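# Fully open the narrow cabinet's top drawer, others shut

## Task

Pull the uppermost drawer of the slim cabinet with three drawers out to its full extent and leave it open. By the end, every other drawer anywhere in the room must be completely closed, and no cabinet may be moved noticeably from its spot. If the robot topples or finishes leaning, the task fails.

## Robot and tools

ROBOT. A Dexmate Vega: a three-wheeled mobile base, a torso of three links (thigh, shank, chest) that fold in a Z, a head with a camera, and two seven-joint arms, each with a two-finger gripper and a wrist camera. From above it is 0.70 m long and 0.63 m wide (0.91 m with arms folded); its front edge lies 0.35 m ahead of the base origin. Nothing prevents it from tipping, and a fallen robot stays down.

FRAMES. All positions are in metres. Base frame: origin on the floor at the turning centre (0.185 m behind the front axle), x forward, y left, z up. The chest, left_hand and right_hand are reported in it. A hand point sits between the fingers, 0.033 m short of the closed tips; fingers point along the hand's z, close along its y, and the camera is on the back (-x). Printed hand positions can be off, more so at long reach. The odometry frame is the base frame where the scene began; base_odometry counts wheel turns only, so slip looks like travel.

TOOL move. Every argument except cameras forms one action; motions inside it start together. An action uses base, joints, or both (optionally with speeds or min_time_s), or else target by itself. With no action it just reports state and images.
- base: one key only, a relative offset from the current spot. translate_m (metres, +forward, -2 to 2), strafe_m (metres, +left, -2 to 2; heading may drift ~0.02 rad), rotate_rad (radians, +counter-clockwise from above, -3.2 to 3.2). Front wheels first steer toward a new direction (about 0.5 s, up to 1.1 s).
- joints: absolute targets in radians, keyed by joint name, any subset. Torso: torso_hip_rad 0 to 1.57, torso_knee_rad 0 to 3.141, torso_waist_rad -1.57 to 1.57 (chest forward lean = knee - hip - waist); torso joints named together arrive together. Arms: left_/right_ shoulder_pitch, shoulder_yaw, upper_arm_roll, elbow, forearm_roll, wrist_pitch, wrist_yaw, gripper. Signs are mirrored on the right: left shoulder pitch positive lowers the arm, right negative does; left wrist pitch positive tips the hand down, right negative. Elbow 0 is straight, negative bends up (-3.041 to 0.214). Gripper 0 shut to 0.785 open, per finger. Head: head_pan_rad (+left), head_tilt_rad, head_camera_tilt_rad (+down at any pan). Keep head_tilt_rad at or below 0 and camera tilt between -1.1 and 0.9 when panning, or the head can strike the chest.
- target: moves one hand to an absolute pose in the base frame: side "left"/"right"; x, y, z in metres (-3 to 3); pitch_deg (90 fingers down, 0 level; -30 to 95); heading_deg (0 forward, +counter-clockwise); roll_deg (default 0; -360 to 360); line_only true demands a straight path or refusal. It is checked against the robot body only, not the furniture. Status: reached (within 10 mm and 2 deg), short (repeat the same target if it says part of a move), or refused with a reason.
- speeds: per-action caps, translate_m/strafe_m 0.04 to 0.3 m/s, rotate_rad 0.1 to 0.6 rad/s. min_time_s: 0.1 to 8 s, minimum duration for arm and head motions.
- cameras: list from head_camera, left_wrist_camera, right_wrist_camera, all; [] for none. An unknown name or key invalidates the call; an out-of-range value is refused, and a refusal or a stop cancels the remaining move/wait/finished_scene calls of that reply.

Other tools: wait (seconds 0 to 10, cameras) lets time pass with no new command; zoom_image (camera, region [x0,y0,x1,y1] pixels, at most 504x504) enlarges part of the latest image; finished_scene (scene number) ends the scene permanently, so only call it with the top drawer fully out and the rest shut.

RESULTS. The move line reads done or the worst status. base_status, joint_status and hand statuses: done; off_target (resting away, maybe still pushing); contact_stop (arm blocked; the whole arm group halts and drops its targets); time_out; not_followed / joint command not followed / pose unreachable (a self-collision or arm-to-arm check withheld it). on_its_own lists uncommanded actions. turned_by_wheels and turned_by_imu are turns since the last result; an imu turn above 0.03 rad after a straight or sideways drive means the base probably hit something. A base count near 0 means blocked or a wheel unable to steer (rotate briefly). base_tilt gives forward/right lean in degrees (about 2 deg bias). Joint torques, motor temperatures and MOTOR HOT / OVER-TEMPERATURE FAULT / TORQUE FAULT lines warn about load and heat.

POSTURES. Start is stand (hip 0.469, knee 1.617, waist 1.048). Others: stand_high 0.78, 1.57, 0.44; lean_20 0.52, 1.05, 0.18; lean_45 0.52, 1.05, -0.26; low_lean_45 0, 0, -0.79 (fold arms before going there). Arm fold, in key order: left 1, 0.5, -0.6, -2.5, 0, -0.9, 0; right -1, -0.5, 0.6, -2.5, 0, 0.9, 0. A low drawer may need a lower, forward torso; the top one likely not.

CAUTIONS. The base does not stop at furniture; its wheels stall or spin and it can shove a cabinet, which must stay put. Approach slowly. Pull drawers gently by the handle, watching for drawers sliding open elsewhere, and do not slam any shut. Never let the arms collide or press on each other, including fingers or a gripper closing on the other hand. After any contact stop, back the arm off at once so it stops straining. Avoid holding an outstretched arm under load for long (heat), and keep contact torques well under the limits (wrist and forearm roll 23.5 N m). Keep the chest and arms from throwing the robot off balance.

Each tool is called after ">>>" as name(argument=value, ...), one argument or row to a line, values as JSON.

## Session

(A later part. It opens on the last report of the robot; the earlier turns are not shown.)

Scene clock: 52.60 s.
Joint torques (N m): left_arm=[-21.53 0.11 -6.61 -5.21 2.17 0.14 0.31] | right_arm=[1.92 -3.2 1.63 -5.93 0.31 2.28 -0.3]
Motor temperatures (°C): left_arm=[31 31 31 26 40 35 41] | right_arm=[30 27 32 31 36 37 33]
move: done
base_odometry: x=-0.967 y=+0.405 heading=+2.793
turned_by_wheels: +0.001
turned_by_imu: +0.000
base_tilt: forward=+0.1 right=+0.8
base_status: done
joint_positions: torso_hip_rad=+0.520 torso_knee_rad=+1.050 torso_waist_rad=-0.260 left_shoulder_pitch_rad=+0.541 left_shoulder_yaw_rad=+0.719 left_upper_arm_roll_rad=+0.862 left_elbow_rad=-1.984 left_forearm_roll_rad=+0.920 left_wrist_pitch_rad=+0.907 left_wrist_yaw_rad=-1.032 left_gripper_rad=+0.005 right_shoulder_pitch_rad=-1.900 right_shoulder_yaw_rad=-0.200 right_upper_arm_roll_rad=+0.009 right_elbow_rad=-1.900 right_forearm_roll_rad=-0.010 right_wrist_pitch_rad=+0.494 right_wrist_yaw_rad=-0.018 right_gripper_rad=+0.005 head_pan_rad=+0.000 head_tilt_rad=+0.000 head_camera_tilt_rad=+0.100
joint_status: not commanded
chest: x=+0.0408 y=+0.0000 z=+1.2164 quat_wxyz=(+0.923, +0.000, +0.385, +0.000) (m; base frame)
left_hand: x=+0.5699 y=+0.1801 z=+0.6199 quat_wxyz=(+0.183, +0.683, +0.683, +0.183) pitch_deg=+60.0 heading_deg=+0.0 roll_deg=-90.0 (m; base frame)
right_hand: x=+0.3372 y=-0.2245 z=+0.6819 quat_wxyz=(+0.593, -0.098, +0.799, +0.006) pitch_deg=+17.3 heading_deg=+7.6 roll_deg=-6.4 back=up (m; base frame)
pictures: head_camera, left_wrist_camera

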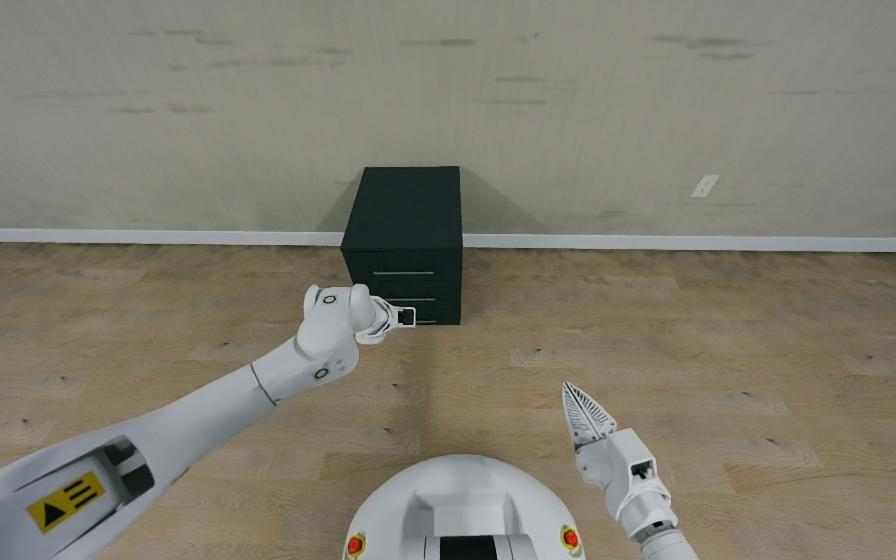

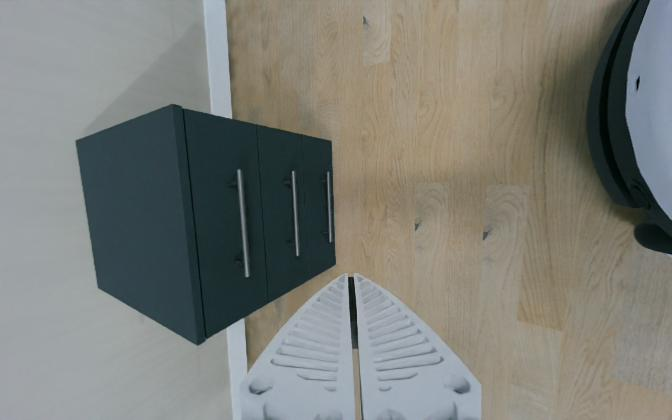

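>>> move(
  base={"translate_m": 0.27},
  speeds={"translate_m": 0.1},
  cameras=["head_camera", "left_wrist_camera"],
)

>>> zoom_image(
  camera="left_wrist_camera",
  region=[250, 100, 550, 350],
)

Scene clock: 57.63 s.
Joint torques (N m): left_arm=[-22.41 -0.2 -7.47 -6.18 2.1 -0.46 0.59] | right_arm=[1.72 -2.94 1.37 -6.79 0.09 2.84 -0.11]
Motor temperatures (°C): left_arm=[31 31 31 26 40 35 41] | right_arm=[30 27 32 32 36 37 33]
move: done
base_odometry: x=-1.220 y=+0.497 heading=+2.794
turned_by_wheels: +0.001
turned_by_imu: +0.000
base_tilt: forward=+0.0 right=+0.7
base_status: done
joint_positions: torso_hip_rad=+0.520 torso_knee_rad=+1.050 torso_waist_rad=-0.260 left_shoulder_pitch_rad=+0.541 left_shoulder_yaw_rad=+0.719 left_upper_arm_roll_rad=+0.862 left_elbow_rad=-1.984 left_forearm_roll_rad=+0.920 left_wrist_pitch_rad=+0.907 left_wrist_yaw_rad=-1.032 left_gripper_rad=+0.005 right_shoulder_pitch_rad=-1.900 right_shoulder_yaw_rad=-0.200 right_upper_arm_roll_rad=+0.009 right_elbow_rad=-1.900 right_forearm_roll_rad=-0.010 right_wrist_pitch_rad=+0.494 right_wrist_yaw_rad=-0.018 right_gripper_rad=+0.005 head_pan_rad=+0.000 head_tilt_rad=+0.000 head_camera_tilt_rad=+0.100
joint_status: not commanded
chest: x=+0.0408 y=+0.0000 z=+1.2164 quat_wxyz=(+0.923, +0.000, +0.385, +0.000) (m; base frame)
left_hand: x=+0.5698 y=+0.1801 z=+0.6199 quat_wxyz=(+0.183, +0.683, +0.683, +0.183) pitch_deg=+60.0 heading_deg=+0.0 roll_deg=-90.0 (m; base frame)
right_hand: x=+0.3372 y=-0.2245 z=+0.6819 quat_wxyz=(+0.593, -0.098, +0.799, +0.006) pitch_deg=+17.3 heading_deg=+7.6 roll_deg=-6.4 back=up (m; base frame)
pictures: head_camera, left_wrist_camera

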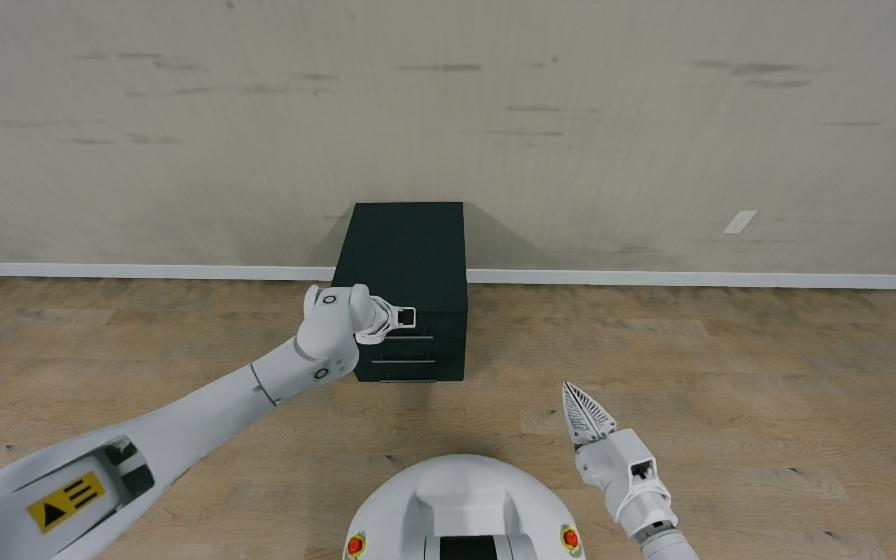

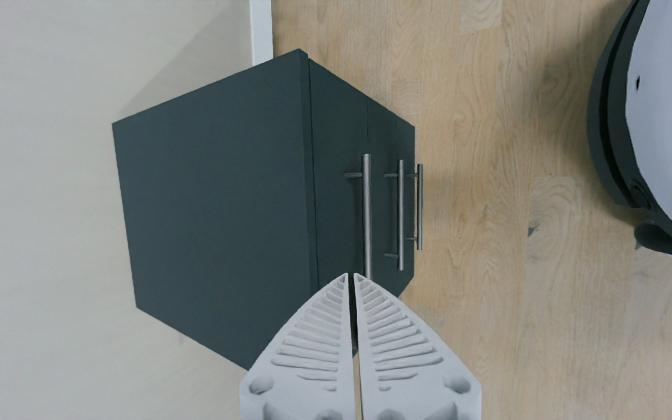

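Scaled by 1.680 from the camera's 672x420 image, which has a finer 960x600 frame.

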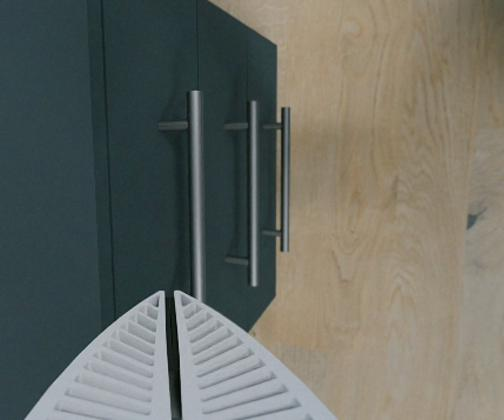

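>>> move(
  joints={"left_gripper_rad": 0.12},
  cameras=[],
)

>>> move(
  target={"side": "left", "x": 0.612, "y": 0.17, "z": 0.482, "pitch_deg": 60, "heading_deg": 0, "roll_deg": 90},
  cameras=["head_camera", "left_wrist_camera"],
)

>>> zoom_image(
  camera="left_wrist_camera",
  region=[250, 100, 550, 350],
)

Scene clock: 58.97 s.
Joint torques (N m): left_arm=[-20.15 -0.45 -7.78 -5.83 1.84 -0.5 0.2] | right_arm=[3.16 -2.94 1.23 -6.95 0.26 3.05 -0.28]
Motor temperatures (°C): left_arm=[31 31 31 26 40 35 41] | right_arm=[30 27 32 32 36 37 33]
move: done
base_odometry: x=-1.220 y=+0.497 heading=+2.794
turned_by_wheels: +0.000
turned_by_imu: +0.000
base_tilt: forward=+0.1 right=+0.7
base_status: not commanded
joint_positions: torso_hip_rad=+0.520 torso_knee_rad=+1.050 torso_waist_rad=-0.260 left_shoulder_pitch_rad=+0.541 left_shoulder_yaw_rad=+0.719 left_upper_arm_roll_rad=+0.862 left_elbow_rad=-1.984 left_forearm_roll_rad=+0.920 left_wrist_pitch_rad=+0.907 left_wrist_yaw_rad=-1.032 left_gripper_rad=+0.120 right_shoulder_pitch_rad=-1.900 right_shoulder_yaw_rad=-0.200 right_upper_arm_roll_rad=+0.009 right_elbow_rad=-1.900 right_forearm_roll_rad=-0.010 right_wrist_pitch_rad=+0.494 right_wrist_yaw_rad=-0.018 right_gripper_rad=+0.005 head_pan_rad=+0.000 head_tilt_rad=+0.000 head_camera_tilt_rad=+0.100
joint_status: all done
chest: x=+0.0408 y=+0.0000 z=+1.2164 quat_wxyz=(+0.923, +0.000, +0.385, +0.000) (m; base frame)
left_hand: x=+0.5698 y=+0.1801 z=+0.6199 quat_wxyz=(+0.183, +0.683, +0.683, +0.183) pitch_deg=+60.0 heading_deg=+0.0 roll_deg=-90.0 (m; base frame)
right_hand: x=+0.3372 y=-0.2245 z=+0.6819 quat_wxyz=(+0.593, -0.098, +0.799, +0.006) pitch_deg=+17.3 heading_deg=+7.6 roll_deg=-6.4 back=up (m; base frame)
pictures: none
No camera images: "cameras" was empty.

Scene clock: 62.73 s.
Joint torques (N m): left_arm=[-25.32 -2.79 -5.34 -4.45 1.02 0.14 0.86] | right_arm=[2.41 -2.92 1.13 -5.83 0.24 2.82 -0.14]
Motor temperatures (°C): left_arm=[31 31 31 26 40 35 41] | right_arm=[30 27 32 32 36 37 33]
move: done
base_odometry: x=-1.220 y=+0.497 heading=+2.794
turned_by_wheels: +0.000
turned_by_imu: +0.000
base_tilt: forward=+0.0 right=+0.8
base_status: not commanded
joint_positions: torso_hip_rad=+0.520 torso_knee_rad=+1.050 torso_waist_rad=-0.260 left_shoulder_pitch_rad=+0.467 left_shoulder_yaw_rad=+0.428 left_upper_arm_roll_rad=+0.894 left_elbow_rad=-1.307 left_forearm_roll_rad=+0.772 left_wrist_pitch_rad=+0.614 left_wrist_yaw_rad=-0.623 left_gripper_rad=+0.120 right_shoulder_pitch_rad=-1.900 right_shoulder_yaw_rad=-0.200 right_upper_arm_roll_rad=+0.009 right_elbow_rad=-1.900 right_forearm_roll_rad=-0.010 right_wrist_pitch_rad=+0.494 right_wrist_yaw_rad=-0.018 right_gripper_rad=+0.005 head_pan_rad=+0.000 head_tilt_rad=+0.000 head_camera_tilt_rad=+0.100
joint_status: not commanded
chest: x=+0.0408 y=+0.0000 z=+1.2164 quat_wxyz=(+0.923, +0.000, +0.385, +0.000) (m; base frame)
left_hand: x=+0.6117 y=+0.1703 z=+0.4825 quat_wxyz=(+0.183, +0.683, +0.683, +0.183) pitch_deg=+60.0 heading_deg=+0.0 roll_deg=-90.0 (m; base frame)
left_hand_status: reached (straight line, planned for 2.5 s): 1 mm and 0.0 deg off.
right_hand: x=+0.3372 y=-0.2245 z=+0.6819 quat_wxyz=(+0.593, -0.098, +0.799, +0.006) pitch_deg=+17.3 heading_deg=+7.6 roll_deg=-6.4 back=up (m; base frame)
pictures: head_camera, left_wrist_camera

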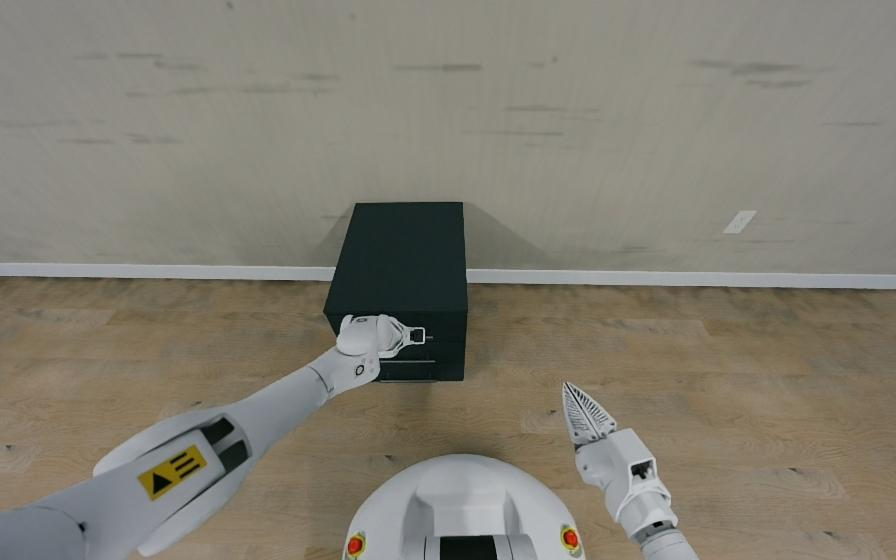

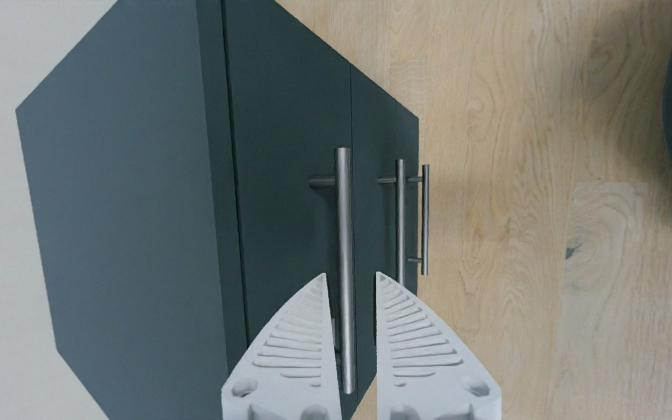

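Scaled by 1.680 from the camera's 672x420 image, which has a finer 960x600 frame.

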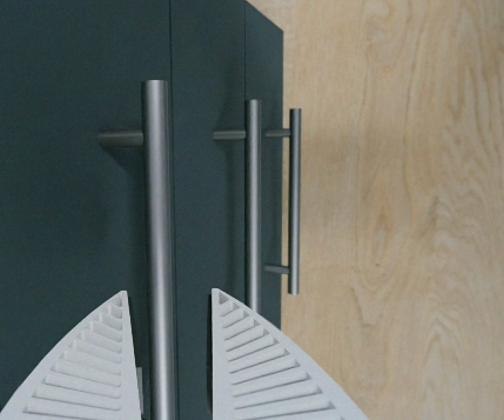

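>>> move(
  target={"side": "left", "x": 0.6265, "y": 0.17, "z": 0.455, "pitch_deg": 60, "heading_deg": 0, "roll_deg": 90, "line_only": true},
  cameras=["left_wrist_camera"],
)

>>> zoom_image(
  camera="left_wrist_camera",
  region=[250, 150, 450, 320],
)

Scene clock: 65.50 s.
Joint torques (N m): left_arm=[-27.03 -3.27 -3.26 -5.01 0.91 0.02 0.92] | right_arm=[1.74 -3.01 1.34 -6.11 0.16 3.38 -0.18]
Motor temperatures (°C): left_arm=[32 31 31 26 40 35 41] | right_arm=[30 27 32 32 36 37 33]
move: done
base_odometry: x=-1.220 y=+0.497 heading=+2.794
turned_by_wheels: +0.000
turned_by_imu: +0.000
base_tilt: forward=+0.0 right=+0.8
base_status: not commanded
joint_positions: torso_hip_rad=+0.520 torso_knee_rad=+1.050 torso_waist_rad=-0.260 left_shoulder_pitch_rad=+0.405 left_shoulder_yaw_rad=+0.336 left_upper_arm_roll_rad=+0.903 left_elbow_rad=-1.068 left_forearm_roll_rad=+0.735 left_wrist_pitch_rad=+0.513 left_wrist_yaw_rad=-0.525 left_gripper_rad=+0.120 right_shoulder_pitch_rad=-1.900 right_shoulder_yaw_rad=-0.200 right_upper_arm_roll_rad=+0.009 right_elbow_rad=-1.900 right_forearm_roll_rad=-0.010 right_wrist_pitch_rad=+0.494 right_wrist_yaw_rad=-0.018 right_gripper_rad=+0.005 head_pan_rad=+0.000 head_tilt_rad=+0.000 head_camera_tilt_rad=+0.100
joint_status: not commanded
chest: x=+0.0408 y=+0.0000 z=+1.2164 quat_wxyz=(+0.923, +0.000, +0.385, +0.000) (m; base frame)
left_hand: x=+0.6261 y=+0.1702 z=+0.4552 quat_wxyz=(+0.183, +0.683, +0.683, +0.183) pitch_deg=+60.0 heading_deg=+0.0 roll_deg=-90.0 (m; base frame)
left_hand_status: reached (straight line, planned for 1.1 s): 0 mm and 0.0 deg off.
right_hand: x=+0.3372 y=-0.2245 z=+0.6819 quat_wxyz=(+0.593, -0.098, +0.799, +0.006) pitch_deg=+17.3 heading_deg=+7.6 roll_deg=-6.4 back=up (m; base frame)
pictures: left_wrist_camera

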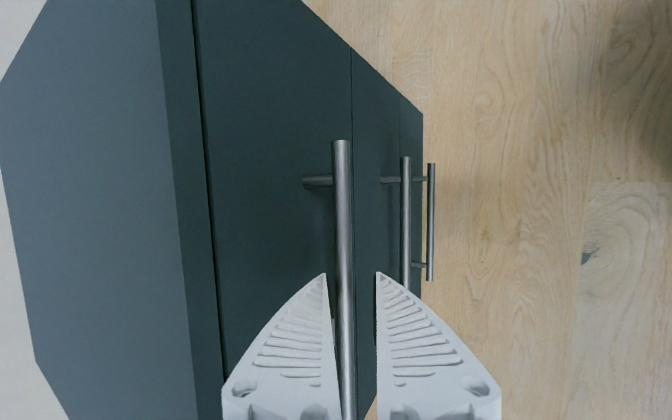

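Scaled by 2.520 from the camera's 672x420 image, which has a finer 960x600 frame.

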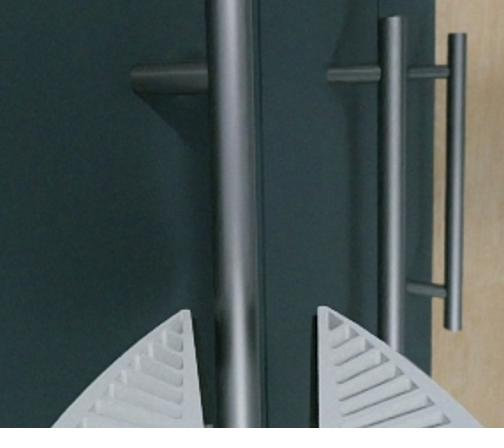

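>>> move(
  target={"side": "left", "x": 0.6405, "y": 0.17, "z": 0.430, "pitch_deg": 60, "heading_deg": 0, "roll_deg": 90, "line_only": true},
  cameras=["left_wrist_camera"],
)

>>> zoom_image(
  camera="left_wrist_camera",
  region=[250, 150, 450, 320],
)

>>> move(
  joints={"left_gripper_rad": 0.02},
  cameras=["left_wrist_camera"],
)

>>> zoom_image(
  camera="left_wrist_camera",
  region=[250, 150, 450, 320],
)

Scene clock: 68.47 s.
Joint torques (N m): left_arm=[-25.92 -3.22 -2.89 -3.83 0.41 0.51 0.68] | right_arm=[2.07 -2.5 1.6 -5.57 0.24 2.42 -0.24]
Motor temperatures (°C): left_arm=[32 31 31 26 40 35 41] | right_arm=[30 27 32 32 36 37 33]
move: done
base_odometry: x=-1.220 y=+0.497 heading=+2.794
turned_by_wheels: +0.000
turned_by_imu: +0.000
base_tilt: forward=+0.1 right=+0.7
base_status: not commanded
joint_positions: torso_hip_rad=+0.520 torso_knee_rad=+1.050 torso_waist_rad=-0.260 left_shoulder_pitch_rad=+0.309 left_shoulder_yaw_rad=+0.207 left_upper_arm_roll_rad=+0.916 left_elbow_rad=-0.730 left_forearm_roll_rad=+0.695 left_wrist_pitch_rad=+0.374 left_wrist_yaw_rad=-0.400 left_gripper_rad=+0.120 right_shoulder_pitch_rad=-1.900 right_shoulder_yaw_rad=-0.200 right_upper_arm_roll_rad=+0.009 right_elbow_rad=-1.900 right_forearm_roll_rad=-0.010 right_wrist_pitch_rad=+0.494 right_wrist_yaw_rad=-0.018 right_gripper_rad=+0.005 head_pan_rad=+0.000 head_tilt_rad=+0.000 head_camera_tilt_rad=+0.100
joint_status: not commanded
chest: x=+0.0408 y=+0.0000 z=+1.2164 quat_wxyz=(+0.923, +0.000, +0.385, +0.000) (m; base frame)
left_hand: x=+0.6401 y=+0.1702 z=+0.4301 quat_wxyz=(+0.183, +0.683, +0.683, +0.183) pitch_deg=+60.0 heading_deg=+0.0 roll_deg=-90.0 (m; base frame)
left_hand_status: reached (straight line, planned for 1.4 s): 0 mm and 0.0 deg off.
right_hand: x=+0.3372 y=-0.2245 z=+0.6819 quat_wxyz=(+0.593, -0.098, +0.799, +0.006) pitch_deg=+17.3 heading_deg=+7.6 roll_deg=-6.4 back=up (m; base frame)
pictures: left_wrist_camera

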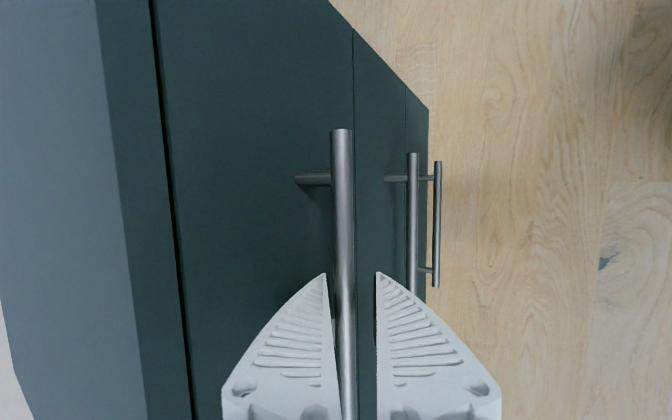

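Scaled by 2.520 from the camera's 672x420 image, which has a finer 960x600 frame.

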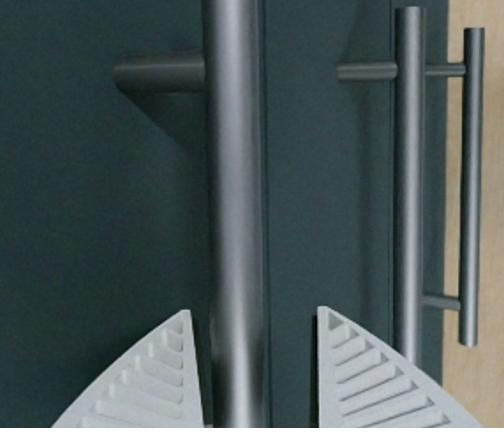

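Scene clock: 69.03 s.
Joint torques (N m): left_arm=[-20.37 -3.66 -1.43 -1.9 -0.63 -0.56 -0.54] | right_arm=[2.74 -3.03 0.82 -5.8 0.3 2.99 -0.28]
Motor temperatures (°C): left_arm=[32 31 31 26 40 35 41] | right_arm=[30 27 32 32 36 37 33]
move: done
base_odometry: x=-1.220 y=+0.497 heading=+2.794
turned_by_wheels: +0.000
turned_by_imu: +0.000
base_tilt: forward=+0.1 right=+0.8
base_status: not commanded
joint_positions: torso_hip_rad=+0.520 torso_knee_rad=+1.050 torso_waist_rad=-0.260 left_shoulder_pitch_rad=+0.308 left_shoulder_yaw_rad=+0.206 left_upper_arm_roll_rad=+0.916 left_elbow_rad=-0.728 left_forearm_roll_rad=+0.695 left_wrist_pitch_rad=+0.372 left_wrist_yaw_rad=-0.399 left_gripper_rad=+0.020 right_shoulder_pitch_rad=-1.900 right_shoulder_yaw_rad=-0.200 right_upper_arm_roll_rad=+0.009 right_elbow_rad=-1.900 right_forearm_roll_rad=-0.010 right_wrist_pitch_rad=+0.494 right_wrist_yaw_rad=-0.018 right_gripper_rad=+0.005 head_pan_rad=+0.000 head_tilt_rad=+0.000 head_camera_tilt_rad=+0.100
joint_status: all done
chest: x=+0.0408 y=+0.0000 z=+1.2164 quat_wxyz=(+0.923, +0.000, +0.385, +0.000) (m; base frame)
left_hand: x=+0.6406 y=+0.1702 z=+0.4302 quat_wxyz=(+0.183, +0.683, +0.683, +0.183) pitch_deg=+60.0 heading_deg=+0.0 roll_deg=-90.0 (m; base frame)
right_hand: x=+0.3372 y=-0.2245 z=+0.6819 quat_wxyz=(+0.593, -0.098, +0.799, +0.006) pitch_deg=+17.3 heading_deg=+7.6 roll_deg=-6.4 back=up (m; base frame)
pictures: left_wrist_camera

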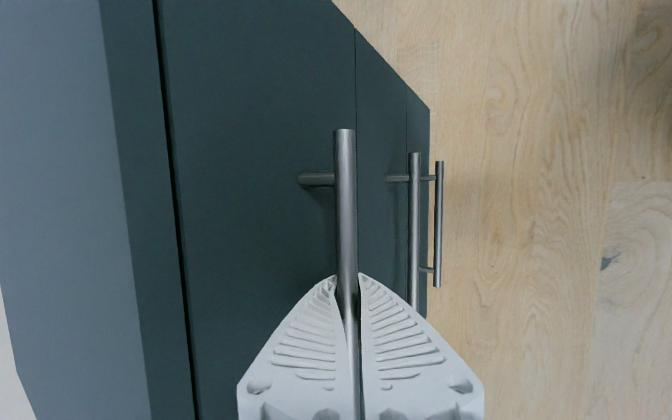

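Scaled by 2.520 from the camera's 672x420 image, which has a finer 960x600 frame.

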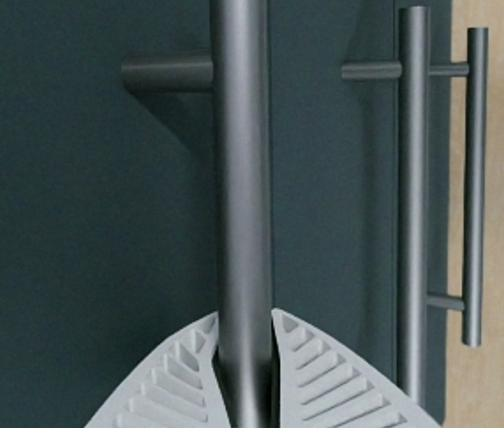

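>>> move(
  base={"translate_m": -0.03},
  speeds={"translate_m": 0.04},
  cameras=["left_wrist_camera", "head_camera"],
)

Scene clock: 70.60 s.
Joint torques (N m): left_arm=[-18.27 -3.61 -1.14 -1.49 -0.72 -0.99 -1.21] | right_arm=[3 -2.34 1.6 -6.72 0.25 3.03 -0.34]
Motor temperatures (°C): left_arm=[32 31 31 26 40 35 41] | right_arm=[30 27 32 32 36 37 33]
move: done
base_odometry: x=-1.192 y=+0.487 heading=+2.794
turned_by_wheels: +0.001
turned_by_imu: +0.001
base_tilt: forward=+0.1 right=+0.8
base_status: done
joint_positions: torso_hip_rad=+0.520 torso_knee_rad=+1.050 torso_waist_rad=-0.260 left_shoulder_pitch_rad=+0.307 left_shoulder_yaw_rad=+0.206 left_upper_arm_roll_rad=+0.916 left_elbow_rad=-0.727 left_forearm_roll_rad=+0.695 left_wrist_pitch_rad=+0.372 left_wrist_yaw_rad=-0.398 left_gripper_rad=+0.020 right_shoulder_pitch_rad=-1.900 right_shoulder_yaw_rad=-0.200 right_upper_arm_roll_rad=+0.009 right_elbow_rad=-1.900 right_forearm_roll_rad=-0.010 right_wrist_pitch_rad=+0.494 right_wrist_yaw_rad=-0.018 right_gripper_rad=+0.005 head_pan_rad=+0.000 head_tilt_rad=+0.000 head_camera_tilt_rad=+0.100
joint_status: not commanded
chest: x=+0.0406 y=+0.0000 z=+1.2164 quat_wxyz=(+0.923, +0.000, +0.385, +0.000) (m; base frame)
left_hand: x=+0.6409 y=+0.1702 z=+0.4305 quat_wxyz=(+0.183, +0.683, +0.683, +0.183) pitch_deg=+59.9 heading_deg=+0.0 roll_deg=-90.0 (m; base frame)
right_hand: x=+0.3372 y=-0.2245 z=+0.6820 quat_wxyz=(+0.593, -0.098, +0.799, +0.006) pitch_deg=+17.2 heading_deg=+7.6 roll_deg=-6.4 back=up (m; base frame)
pictures: head_camera, left_wrist_camera

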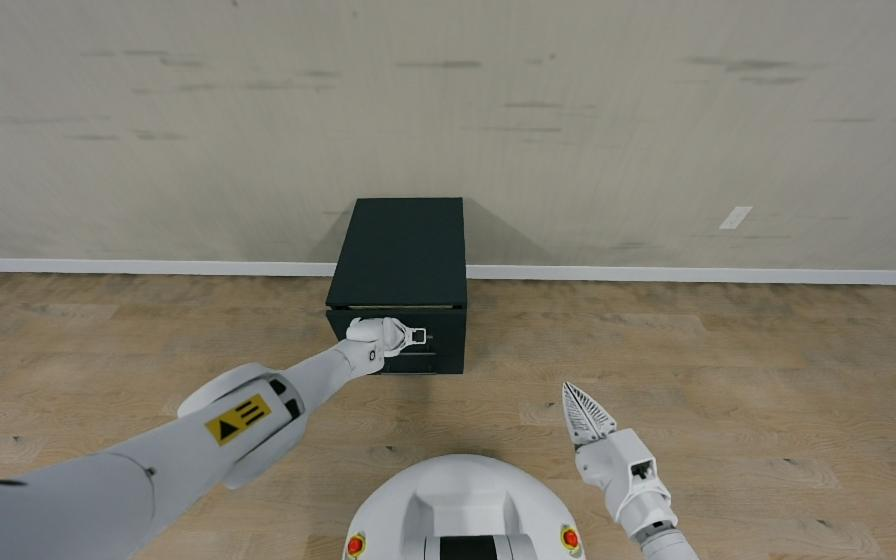

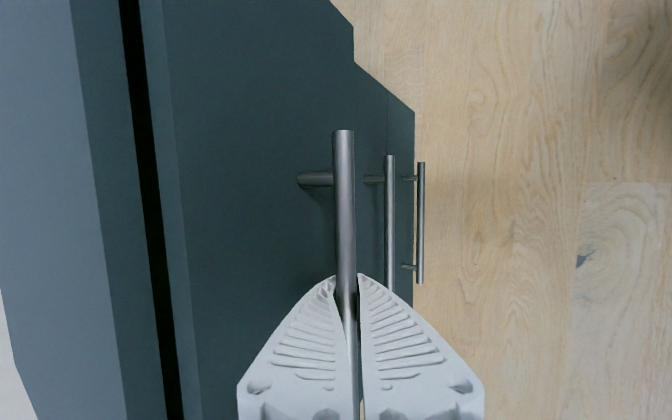

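>>> move(
  base={"translate_m": -0.20},
  speeds={"translate_m": 0.06},
  cameras=["left_wrist_camera", "head_camera"],
)

>>> move(
  base={"translate_m": -0.11},
  speeds={"translate_m": 0.05},
  cameras=["left_wrist_camera", "head_camera"],
)

Scene clock: 74.83 s.
Joint torques (N m): left_arm=[-14.69 -2.46 -0.96 -4.16 -0.39 -2.25 0.16] | right_arm=[2.48 -2.91 1.52 -5.86 0.1 2.84 -0.29]
Motor temperatures (°C): left_arm=[32 31 31 26 40 35 41] | right_arm=[30 27 32 32 36 37 33]
move: done
base_odometry: x=-1.004 y=+0.419 heading=+2.795
turned_by_wheels: +0.000
turned_by_imu: +0.001
base_tilt: forward=+0.0 right=+0.8
base_status: done
joint_positions: torso_hip_rad=+0.520 torso_knee_rad=+1.050 torso_waist_rad=-0.260 left_shoulder_pitch_rad=+0.307 left_shoulder_yaw_rad=+0.206 left_upper_arm_roll_rad=+0.916 left_elbow_rad=-0.726 left_forearm_roll_rad=+0.695 left_wrist_pitch_rad=+0.372 left_wrist_yaw_rad=-0.399 left_gripper_rad=+0.020 right_shoulder_pitch_rad=-1.900 right_shoulder_yaw_rad=-0.200 right_upper_arm_roll_rad=+0.009 right_elbow_rad=-1.900 right_forearm_roll_rad=-0.010 right_wrist_pitch_rad=+0.494 right_wrist_yaw_rad=-0.018 right_gripper_rad=+0.005 head_pan_rad=+0.000 head_tilt_rad=+0.000 head_camera_tilt_rad=+0.100
joint_status: not commanded
chest: x=+0.0406 y=+0.0000 z=+1.2164 quat_wxyz=(+0.923, +0.000, +0.385, +0.000) (m; base frame)
left_hand: x=+0.6407 y=+0.1705 z=+0.4304 quat_wxyz=(+0.183, +0.683, +0.683, +0.183) pitch_deg=+60.0 heading_deg=+0.1 roll_deg=-89.9 (m; base frame)
right_hand: x=+0.3372 y=-0.2245 z=+0.6820 quat_wxyz=(+0.593, -0.098, +0.799, +0.006) pitch_deg=+17.2 heading_deg=+7.6 roll_deg=-6.4 back=up (m; base frame)
pictures: head_camera, left_wrist_camera

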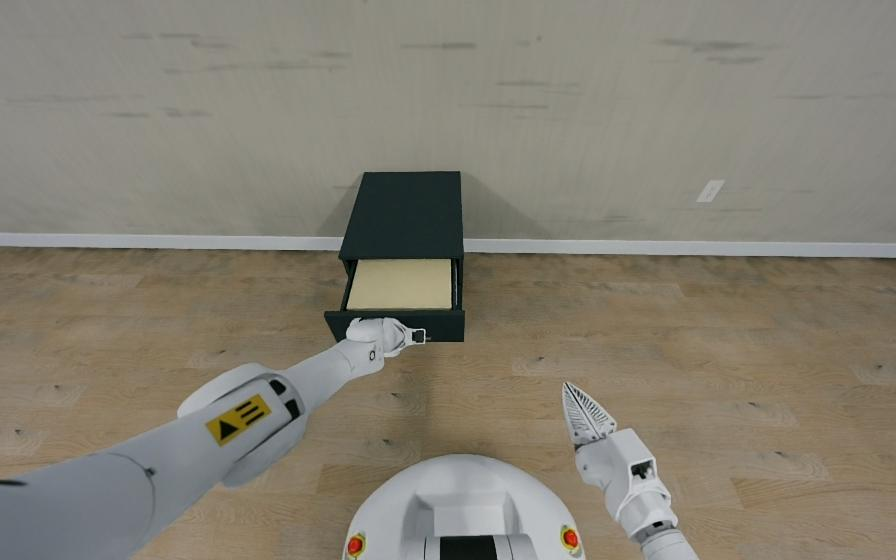

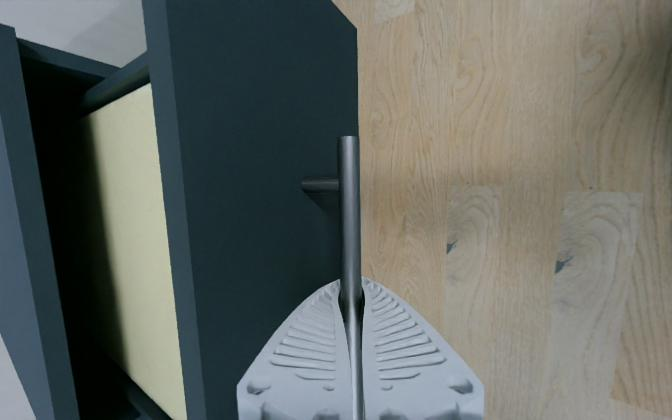

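Scene clock: 77.87 s.
Joint torques (N m): left_arm=[-14.65 -2.51 -0.71 -7.22 -0.56 -1.98 0.17] | right_arm=[1.76 -2.24 1.32 -6.72 0.36 2.77 -0.36]
Motor temperatures (°C): left_arm=[32 31 31 26 40 35 41] | right_arm=[30 27 32 32 36 37 33]
move: done
base_odometry: x=-0.901 y=+0.382 heading=+2.796
turned_by_wheels: +0.001
turned_by_imu: +0.002
base_tilt: forward=+0.0 right=+0.7
base_status: done
joint_positions: torso_hip_rad=+0.520 torso_knee_rad=+1.050 torso_waist_rad=-0.260 left_shoulder_pitch_rad=+0.307 left_shoulder_yaw_rad=+0.206 left_upper_arm_roll_rad=+0.916 left_elbow_rad=-0.726 left_forearm_roll_rad=+0.695 left_wrist_pitch_rad=+0.372 left_wrist_yaw_rad=-0.398 left_gripper_rad=+0.020 right_shoulder_pitch_rad=-1.900 right_shoulder_yaw_rad=-0.200 right_upper_arm_roll_rad=+0.009 right_elbow_rad=-1.900 right_forearm_roll_rad=-0.010 right_wrist_pitch_rad=+0.494 right_wrist_yaw_rad=-0.018 right_gripper_rad=+0.005 head_pan_rad=+0.000 head_tilt_rad=+0.000 head_camera_tilt_rad=+0.100
joint_status: not commanded
chest: x=+0.0407 y=+0.0000 z=+1.2164 quat_wxyz=(+0.923, +0.000, +0.385, +0.000) (m; base frame)
left_hand: x=+0.6407 y=+0.1705 z=+0.4304 quat_wxyz=(+0.183, +0.683, +0.683, +0.184) pitch_deg=+60.0 heading_deg=+0.1 roll_deg=-89.9 (m; base frame)
right_hand: x=+0.3372 y=-0.2245 z=+0.6820 quat_wxyz=(+0.593, -0.098, +0.799, +0.006) pitch_deg=+17.2 heading_deg=+7.6 roll_deg=-6.4 back=up (m; base frame)
pictures: head_camera, left_wrist_camera

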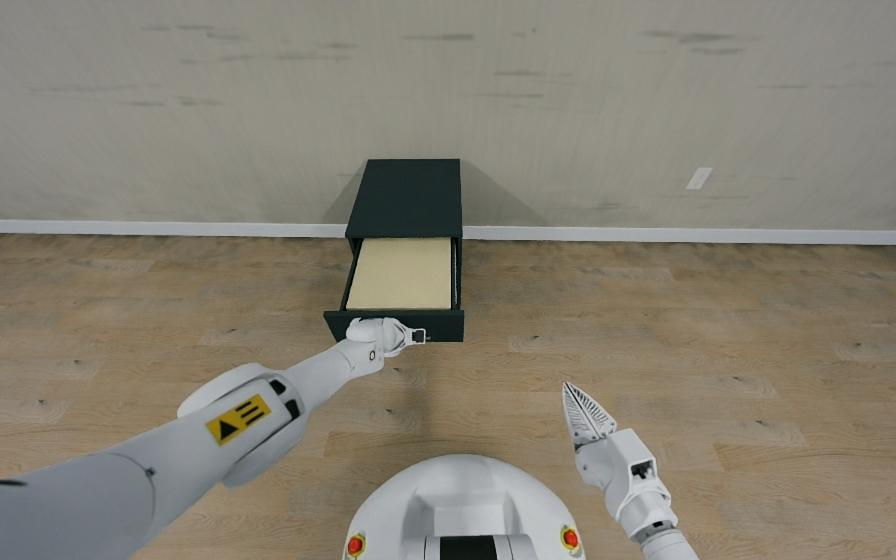

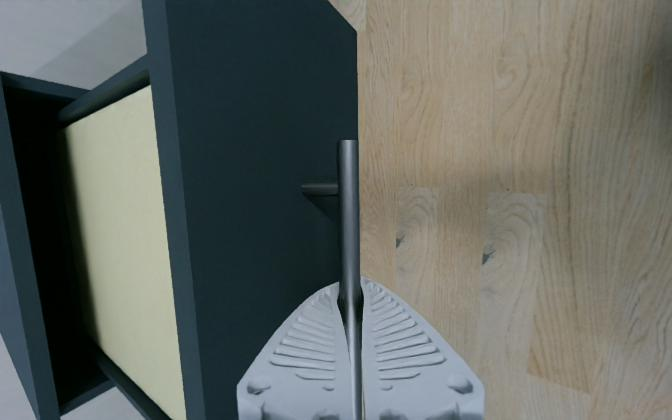

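>>> move(
  base={"translate_m": -0.025},
  speeds={"translate_m": 0.04},
  cameras=["left_wrist_camera"],
)

>>> move(
  base={"translate_m": -0.015},
  speeds={"translate_m": 0.04},
  cameras=["left_wrist_camera", "head_camera"],
)

Scene clock: 79.57 s.
Joint torques (N m): left_arm=[-15.13 -3.94 -0.93 -4.88 -0.91 -1.49 -0.9] | right_arm=[2.67 -2.66 1.57 -5.85 0.25 3.1 -0.11]
Motor temperatures (°C): left_arm=[32 31 31 26 40 35 41] | right_arm=[30 27 32 32 36 37 33]
move: done
base_odometry: x=-0.877 y=+0.374 heading=+2.797
turned_by_wheels: +0.001
turned_by_imu: +0.001
base_tilt: forward=+0.1 right=+0.8
base_status: done
joint_positions: torso_hip_rad=+0.520 torso_knee_rad=+1.050 torso_waist_rad=-0.260 left_shoulder_pitch_rad=+0.307 left_shoulder_yaw_rad=+0.206 left_upper_arm_roll_rad=+0.916 left_elbow_rad=-0.726 left_forearm_roll_rad=+0.695 left_wrist_pitch_rad=+0.372 left_wrist_yaw_rad=-0.398 left_gripper_rad=+0.020 right_shoulder_pitch_rad=-1.900 right_shoulder_yaw_rad=-0.200 right_upper_arm_roll_rad=+0.009 right_elbow_rad=-1.900 right_forearm_roll_rad=-0.010 right_wrist_pitch_rad=+0.494 right_wrist_yaw_rad=-0.018 right_gripper_rad=+0.005 head_pan_rad=+0.000 head_tilt_rad=+0.000 head_camera_tilt_rad=+0.100
joint_status: not commanded
chest: x=+0.0406 y=+0.0000 z=+1.2164 quat_wxyz=(+0.923, +0.000, +0.385, +0.000) (m; base frame)
left_hand: x=+0.6409 y=+0.1704 z=+0.4305 quat_wxyz=(+0.183, +0.683, +0.683, +0.184) pitch_deg=+59.9 heading_deg=+0.1 roll_deg=-89.9 (m; base frame)
right_hand: x=+0.3372 y=-0.2245 z=+0.6820 quat_wxyz=(+0.593, -0.098, +0.799, +0.006) pitch_deg=+17.2 heading_deg=+7.6 roll_deg=-6.4 back=up (m; base frame)
pictures: left_wrist_camera

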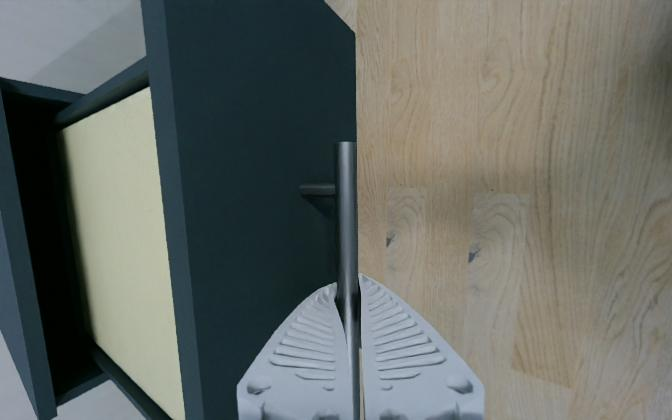

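Scene clock: 80.73 s.
Joint torques (N m): left_arm=[-10.69 -2.94 -1.48 -2.05 -1.74 -1.29 -2.36] | right_arm=[2.05 -1.87 1.82 -5.69 0.33 2.8 -0.25]
Motor temperatures (°C): left_arm=[32 31 31 26 40 35 41] | right_arm=[30 27 32 32 36 37 33]
move: done
base_odometry: x=-0.863 y=+0.369 heading=+2.798
turned_by_wheels: +0.001
turned_by_imu: +0.001
base_tilt: forward=+0.1 right=+0.8
base_status: done
joint_positions: torso_hip_rad=+0.520 torso_knee_rad=+1.050 torso_waist_rad=-0.260 left_shoulder_pitch_rad=+0.307 left_shoulder_yaw_rad=+0.206 left_upper_arm_roll_rad=+0.916 left_elbow_rad=-0.727 left_forearm_roll_rad=+0.695 left_wrist_pitch_rad=+0.372 left_wrist_yaw_rad=-0.398 left_gripper_rad=+0.020 right_shoulder_pitch_rad=-1.900 right_shoulder_yaw_rad=-0.200 right_upper_arm_roll_rad=+0.009 right_elbow_rad=-1.900 right_forearm_roll_rad=-0.010 right_wrist_pitch_rad=+0.494 right_wrist_yaw_rad=-0.018 right_gripper_rad=+0.005 head_pan_rad=+0.000 head_tilt_rad=+0.000 head_camera_tilt_rad=+0.100
joint_status: not commanded
chest: x=+0.0407 y=+0.0000 z=+1.2164 quat_wxyz=(+0.923, +0.000, +0.385, +0.000) (m; base frame)
left_hand: x=+0.6412 y=+0.1704 z=+0.4306 quat_wxyz=(+0.183, +0.683, +0.683, +0.184) pitch_deg=+59.9 heading_deg=+0.1 roll_deg=-89.9 (m; base frame)
right_hand: x=+0.3372 y=-0.2245 z=+0.6820 quat_wxyz=(+0.593, -0.098, +0.799, +0.006) pitch_deg=+17.2 heading_deg=+7.6 roll_deg=-6.4 back=up (m; base frame)
pictures: head_camera, left_wrist_camera

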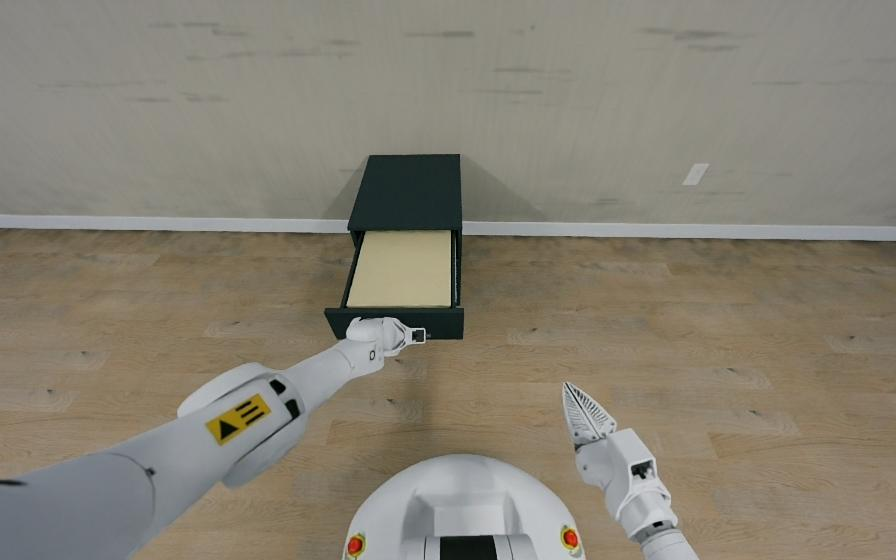

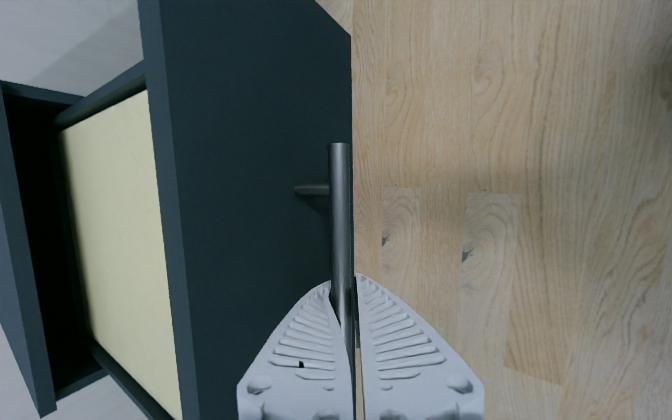

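>>> move(
  base={"translate_m": -0.012},
  speeds={"translate_m": 0.04},
  cameras=["left_wrist_camera", "head_camera"],
)

>>> zoom_image(
  camera="left_wrist_camera",
  region=[250, 150, 450, 320],
)

Scene clock: 82.33 s.
Joint torques (N m): left_arm=[2.09 -3.84 -0.78 0.79 -3.38 -0.9 -5.13] | right_arm=[2.95 -2.43 0.92 -6.06 0.25 2.86 -0.26]
Motor temperatures (°C): left_arm=[32 31 31 26 40 35 41] | right_arm=[30 27 32 32 36 37 33]
move: done
base_odometry: x=-0.852 y=+0.365 heading=+2.799
turned_by_wheels: +0.001
turned_by_imu: +0.001
base_tilt: forward=+0.0 right=+0.8
base_status: done
joint_positions: torso_hip_rad=+0.520 torso_knee_rad=+1.050 torso_waist_rad=-0.260 left_shoulder_pitch_rad=+0.307 left_shoulder_yaw_rad=+0.206 left_upper_arm_roll_rad=+0.916 left_elbow_rad=-0.727 left_forearm_roll_rad=+0.695 left_wrist_pitch_rad=+0.372 left_wrist_yaw_rad=-0.397 left_gripper_rad=+0.020 right_shoulder_pitch_rad=-1.900 right_shoulder_yaw_rad=-0.200 right_upper_arm_roll_rad=+0.009 right_elbow_rad=-1.900 right_forearm_roll_rad=-0.010 right_wrist_pitch_rad=+0.494 right_wrist_yaw_rad=-0.018 right_gripper_rad=+0.005 head_pan_rad=+0.000 head_tilt_rad=+0.000 head_camera_tilt_rad=+0.100
joint_status: not commanded
chest: x=+0.0406 y=+0.0000 z=+1.2164 quat_wxyz=(+0.923, +0.000, +0.385, +0.000) (m; base frame)
left_hand: x=+0.6420 y=+0.1702 z=+0.4314 quat_wxyz=(+0.184, +0.683, +0.683, +0.184) pitch_deg=+59.8 heading_deg=+0.0 roll_deg=-89.9 (m; base frame)
right_hand: x=+0.3372 y=-0.2245 z=+0.6821 quat_wxyz=(+0.593, -0.098, +0.799, +0.006) pitch_deg=+17.2 heading_deg=+7.6 roll_deg=-6.4 back=up (m; base frame)
pictures: head_camera, left_wrist_camera

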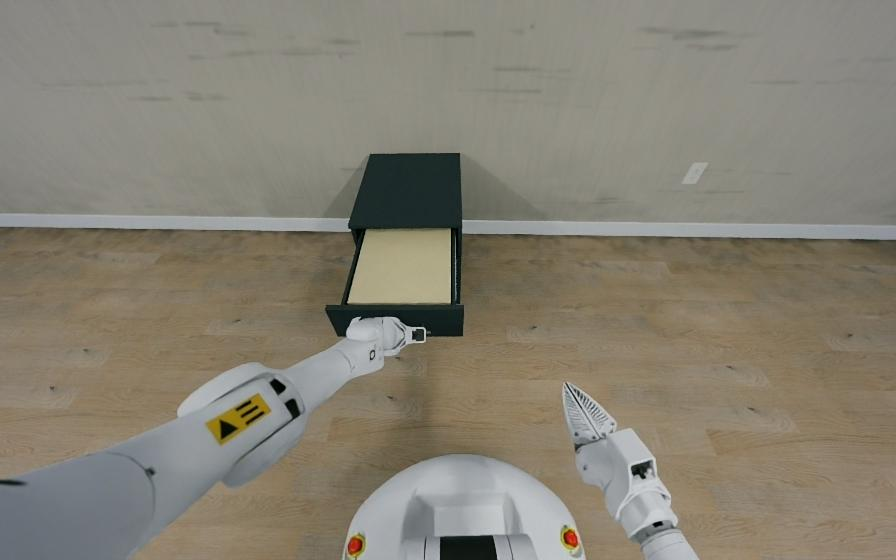

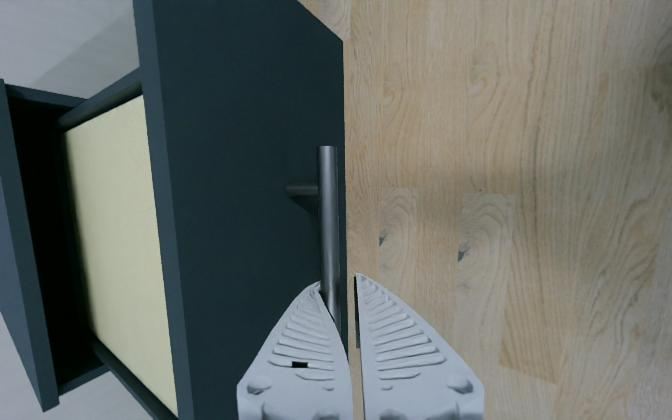

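Scaled by 2.520 from the camera's 672x420 image, which has a finer 960x600 frame.

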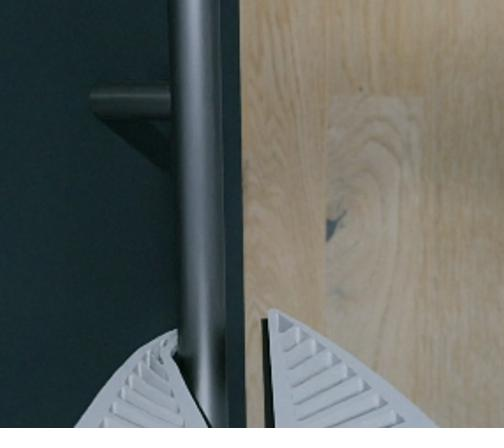

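>>> move(
  base={"translate_m": 0.018},
  speeds={"translate_m": 0.04},
  cameras=["left_wrist_camera"],
)

>>> zoom_image(
  camera="left_wrist_camera",
  region=[250, 150, 450, 320],
)

Scene clock: 83.87 s.
Joint torques (N m): left_arm=[-10.24 -3.12 -0.99 -1.32 -0.87 -0.62 -1.11] | right_arm=[1.67 -2.63 1.33 -5.97 0.18 2.59 -0.39]
Motor temperatures (°C): left_arm=[32 31 31 26 40 35 41] | right_arm=[30 27 32 32 36 37 33]
move: done
base_odometry: x=-0.869 y=+0.371 heading=+2.799
turned_by_wheels: +0.001
turned_by_imu: +0.000
base_tilt: forward=+0.0 right=+0.7
base_status: done
joint_positions: torso_hip_rad=+0.520 torso_knee_rad=+1.050 torso_waist_rad=-0.260 left_shoulder_pitch_rad=+0.307 left_shoulder_yaw_rad=+0.206 left_upper_arm_roll_rad=+0.916 left_elbow_rad=-0.727 left_forearm_roll_rad=+0.695 left_wrist_pitch_rad=+0.372 left_wrist_yaw_rad=-0.398 left_gripper_rad=+0.020 right_shoulder_pitch_rad=-1.900 right_shoulder_yaw_rad=-0.200 right_upper_arm_roll_rad=+0.009 right_elbow_rad=-1.900 right_forearm_roll_rad=-0.010 right_wrist_pitch_rad=+0.494 right_wrist_yaw_rad=-0.018 right_gripper_rad=+0.005 head_pan_rad=+0.000 head_tilt_rad=+0.000 head_camera_tilt_rad=+0.100
joint_status: not commanded
chest: x=+0.0406 y=+0.0000 z=+1.2164 quat_wxyz=(+0.923, +0.000, +0.385, +0.000) (m; base frame)
left_hand: x=+0.6411 y=+0.1702 z=+0.4307 quat_wxyz=(+0.183, +0.683, +0.683, +0.184) pitch_deg=+59.9 heading_deg=+0.0 roll_deg=-90.0 (m; base frame)
right_hand: x=+0.3372 y=-0.2245 z=+0.6821 quat_wxyz=(+0.593, -0.098, +0.799, +0.006) pitch_deg=+17.2 heading_deg=+7.6 roll_deg=-6.4 back=up (m; base frame)
pictures: left_wrist_camera

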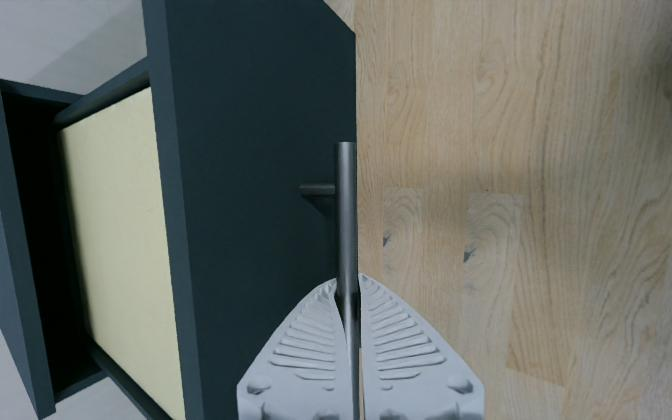

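Scaled by 2.520 from the camera's 672x420 image, which has a finer 960x600 frame.

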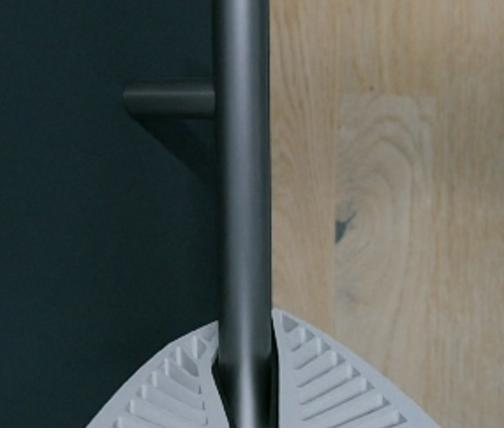

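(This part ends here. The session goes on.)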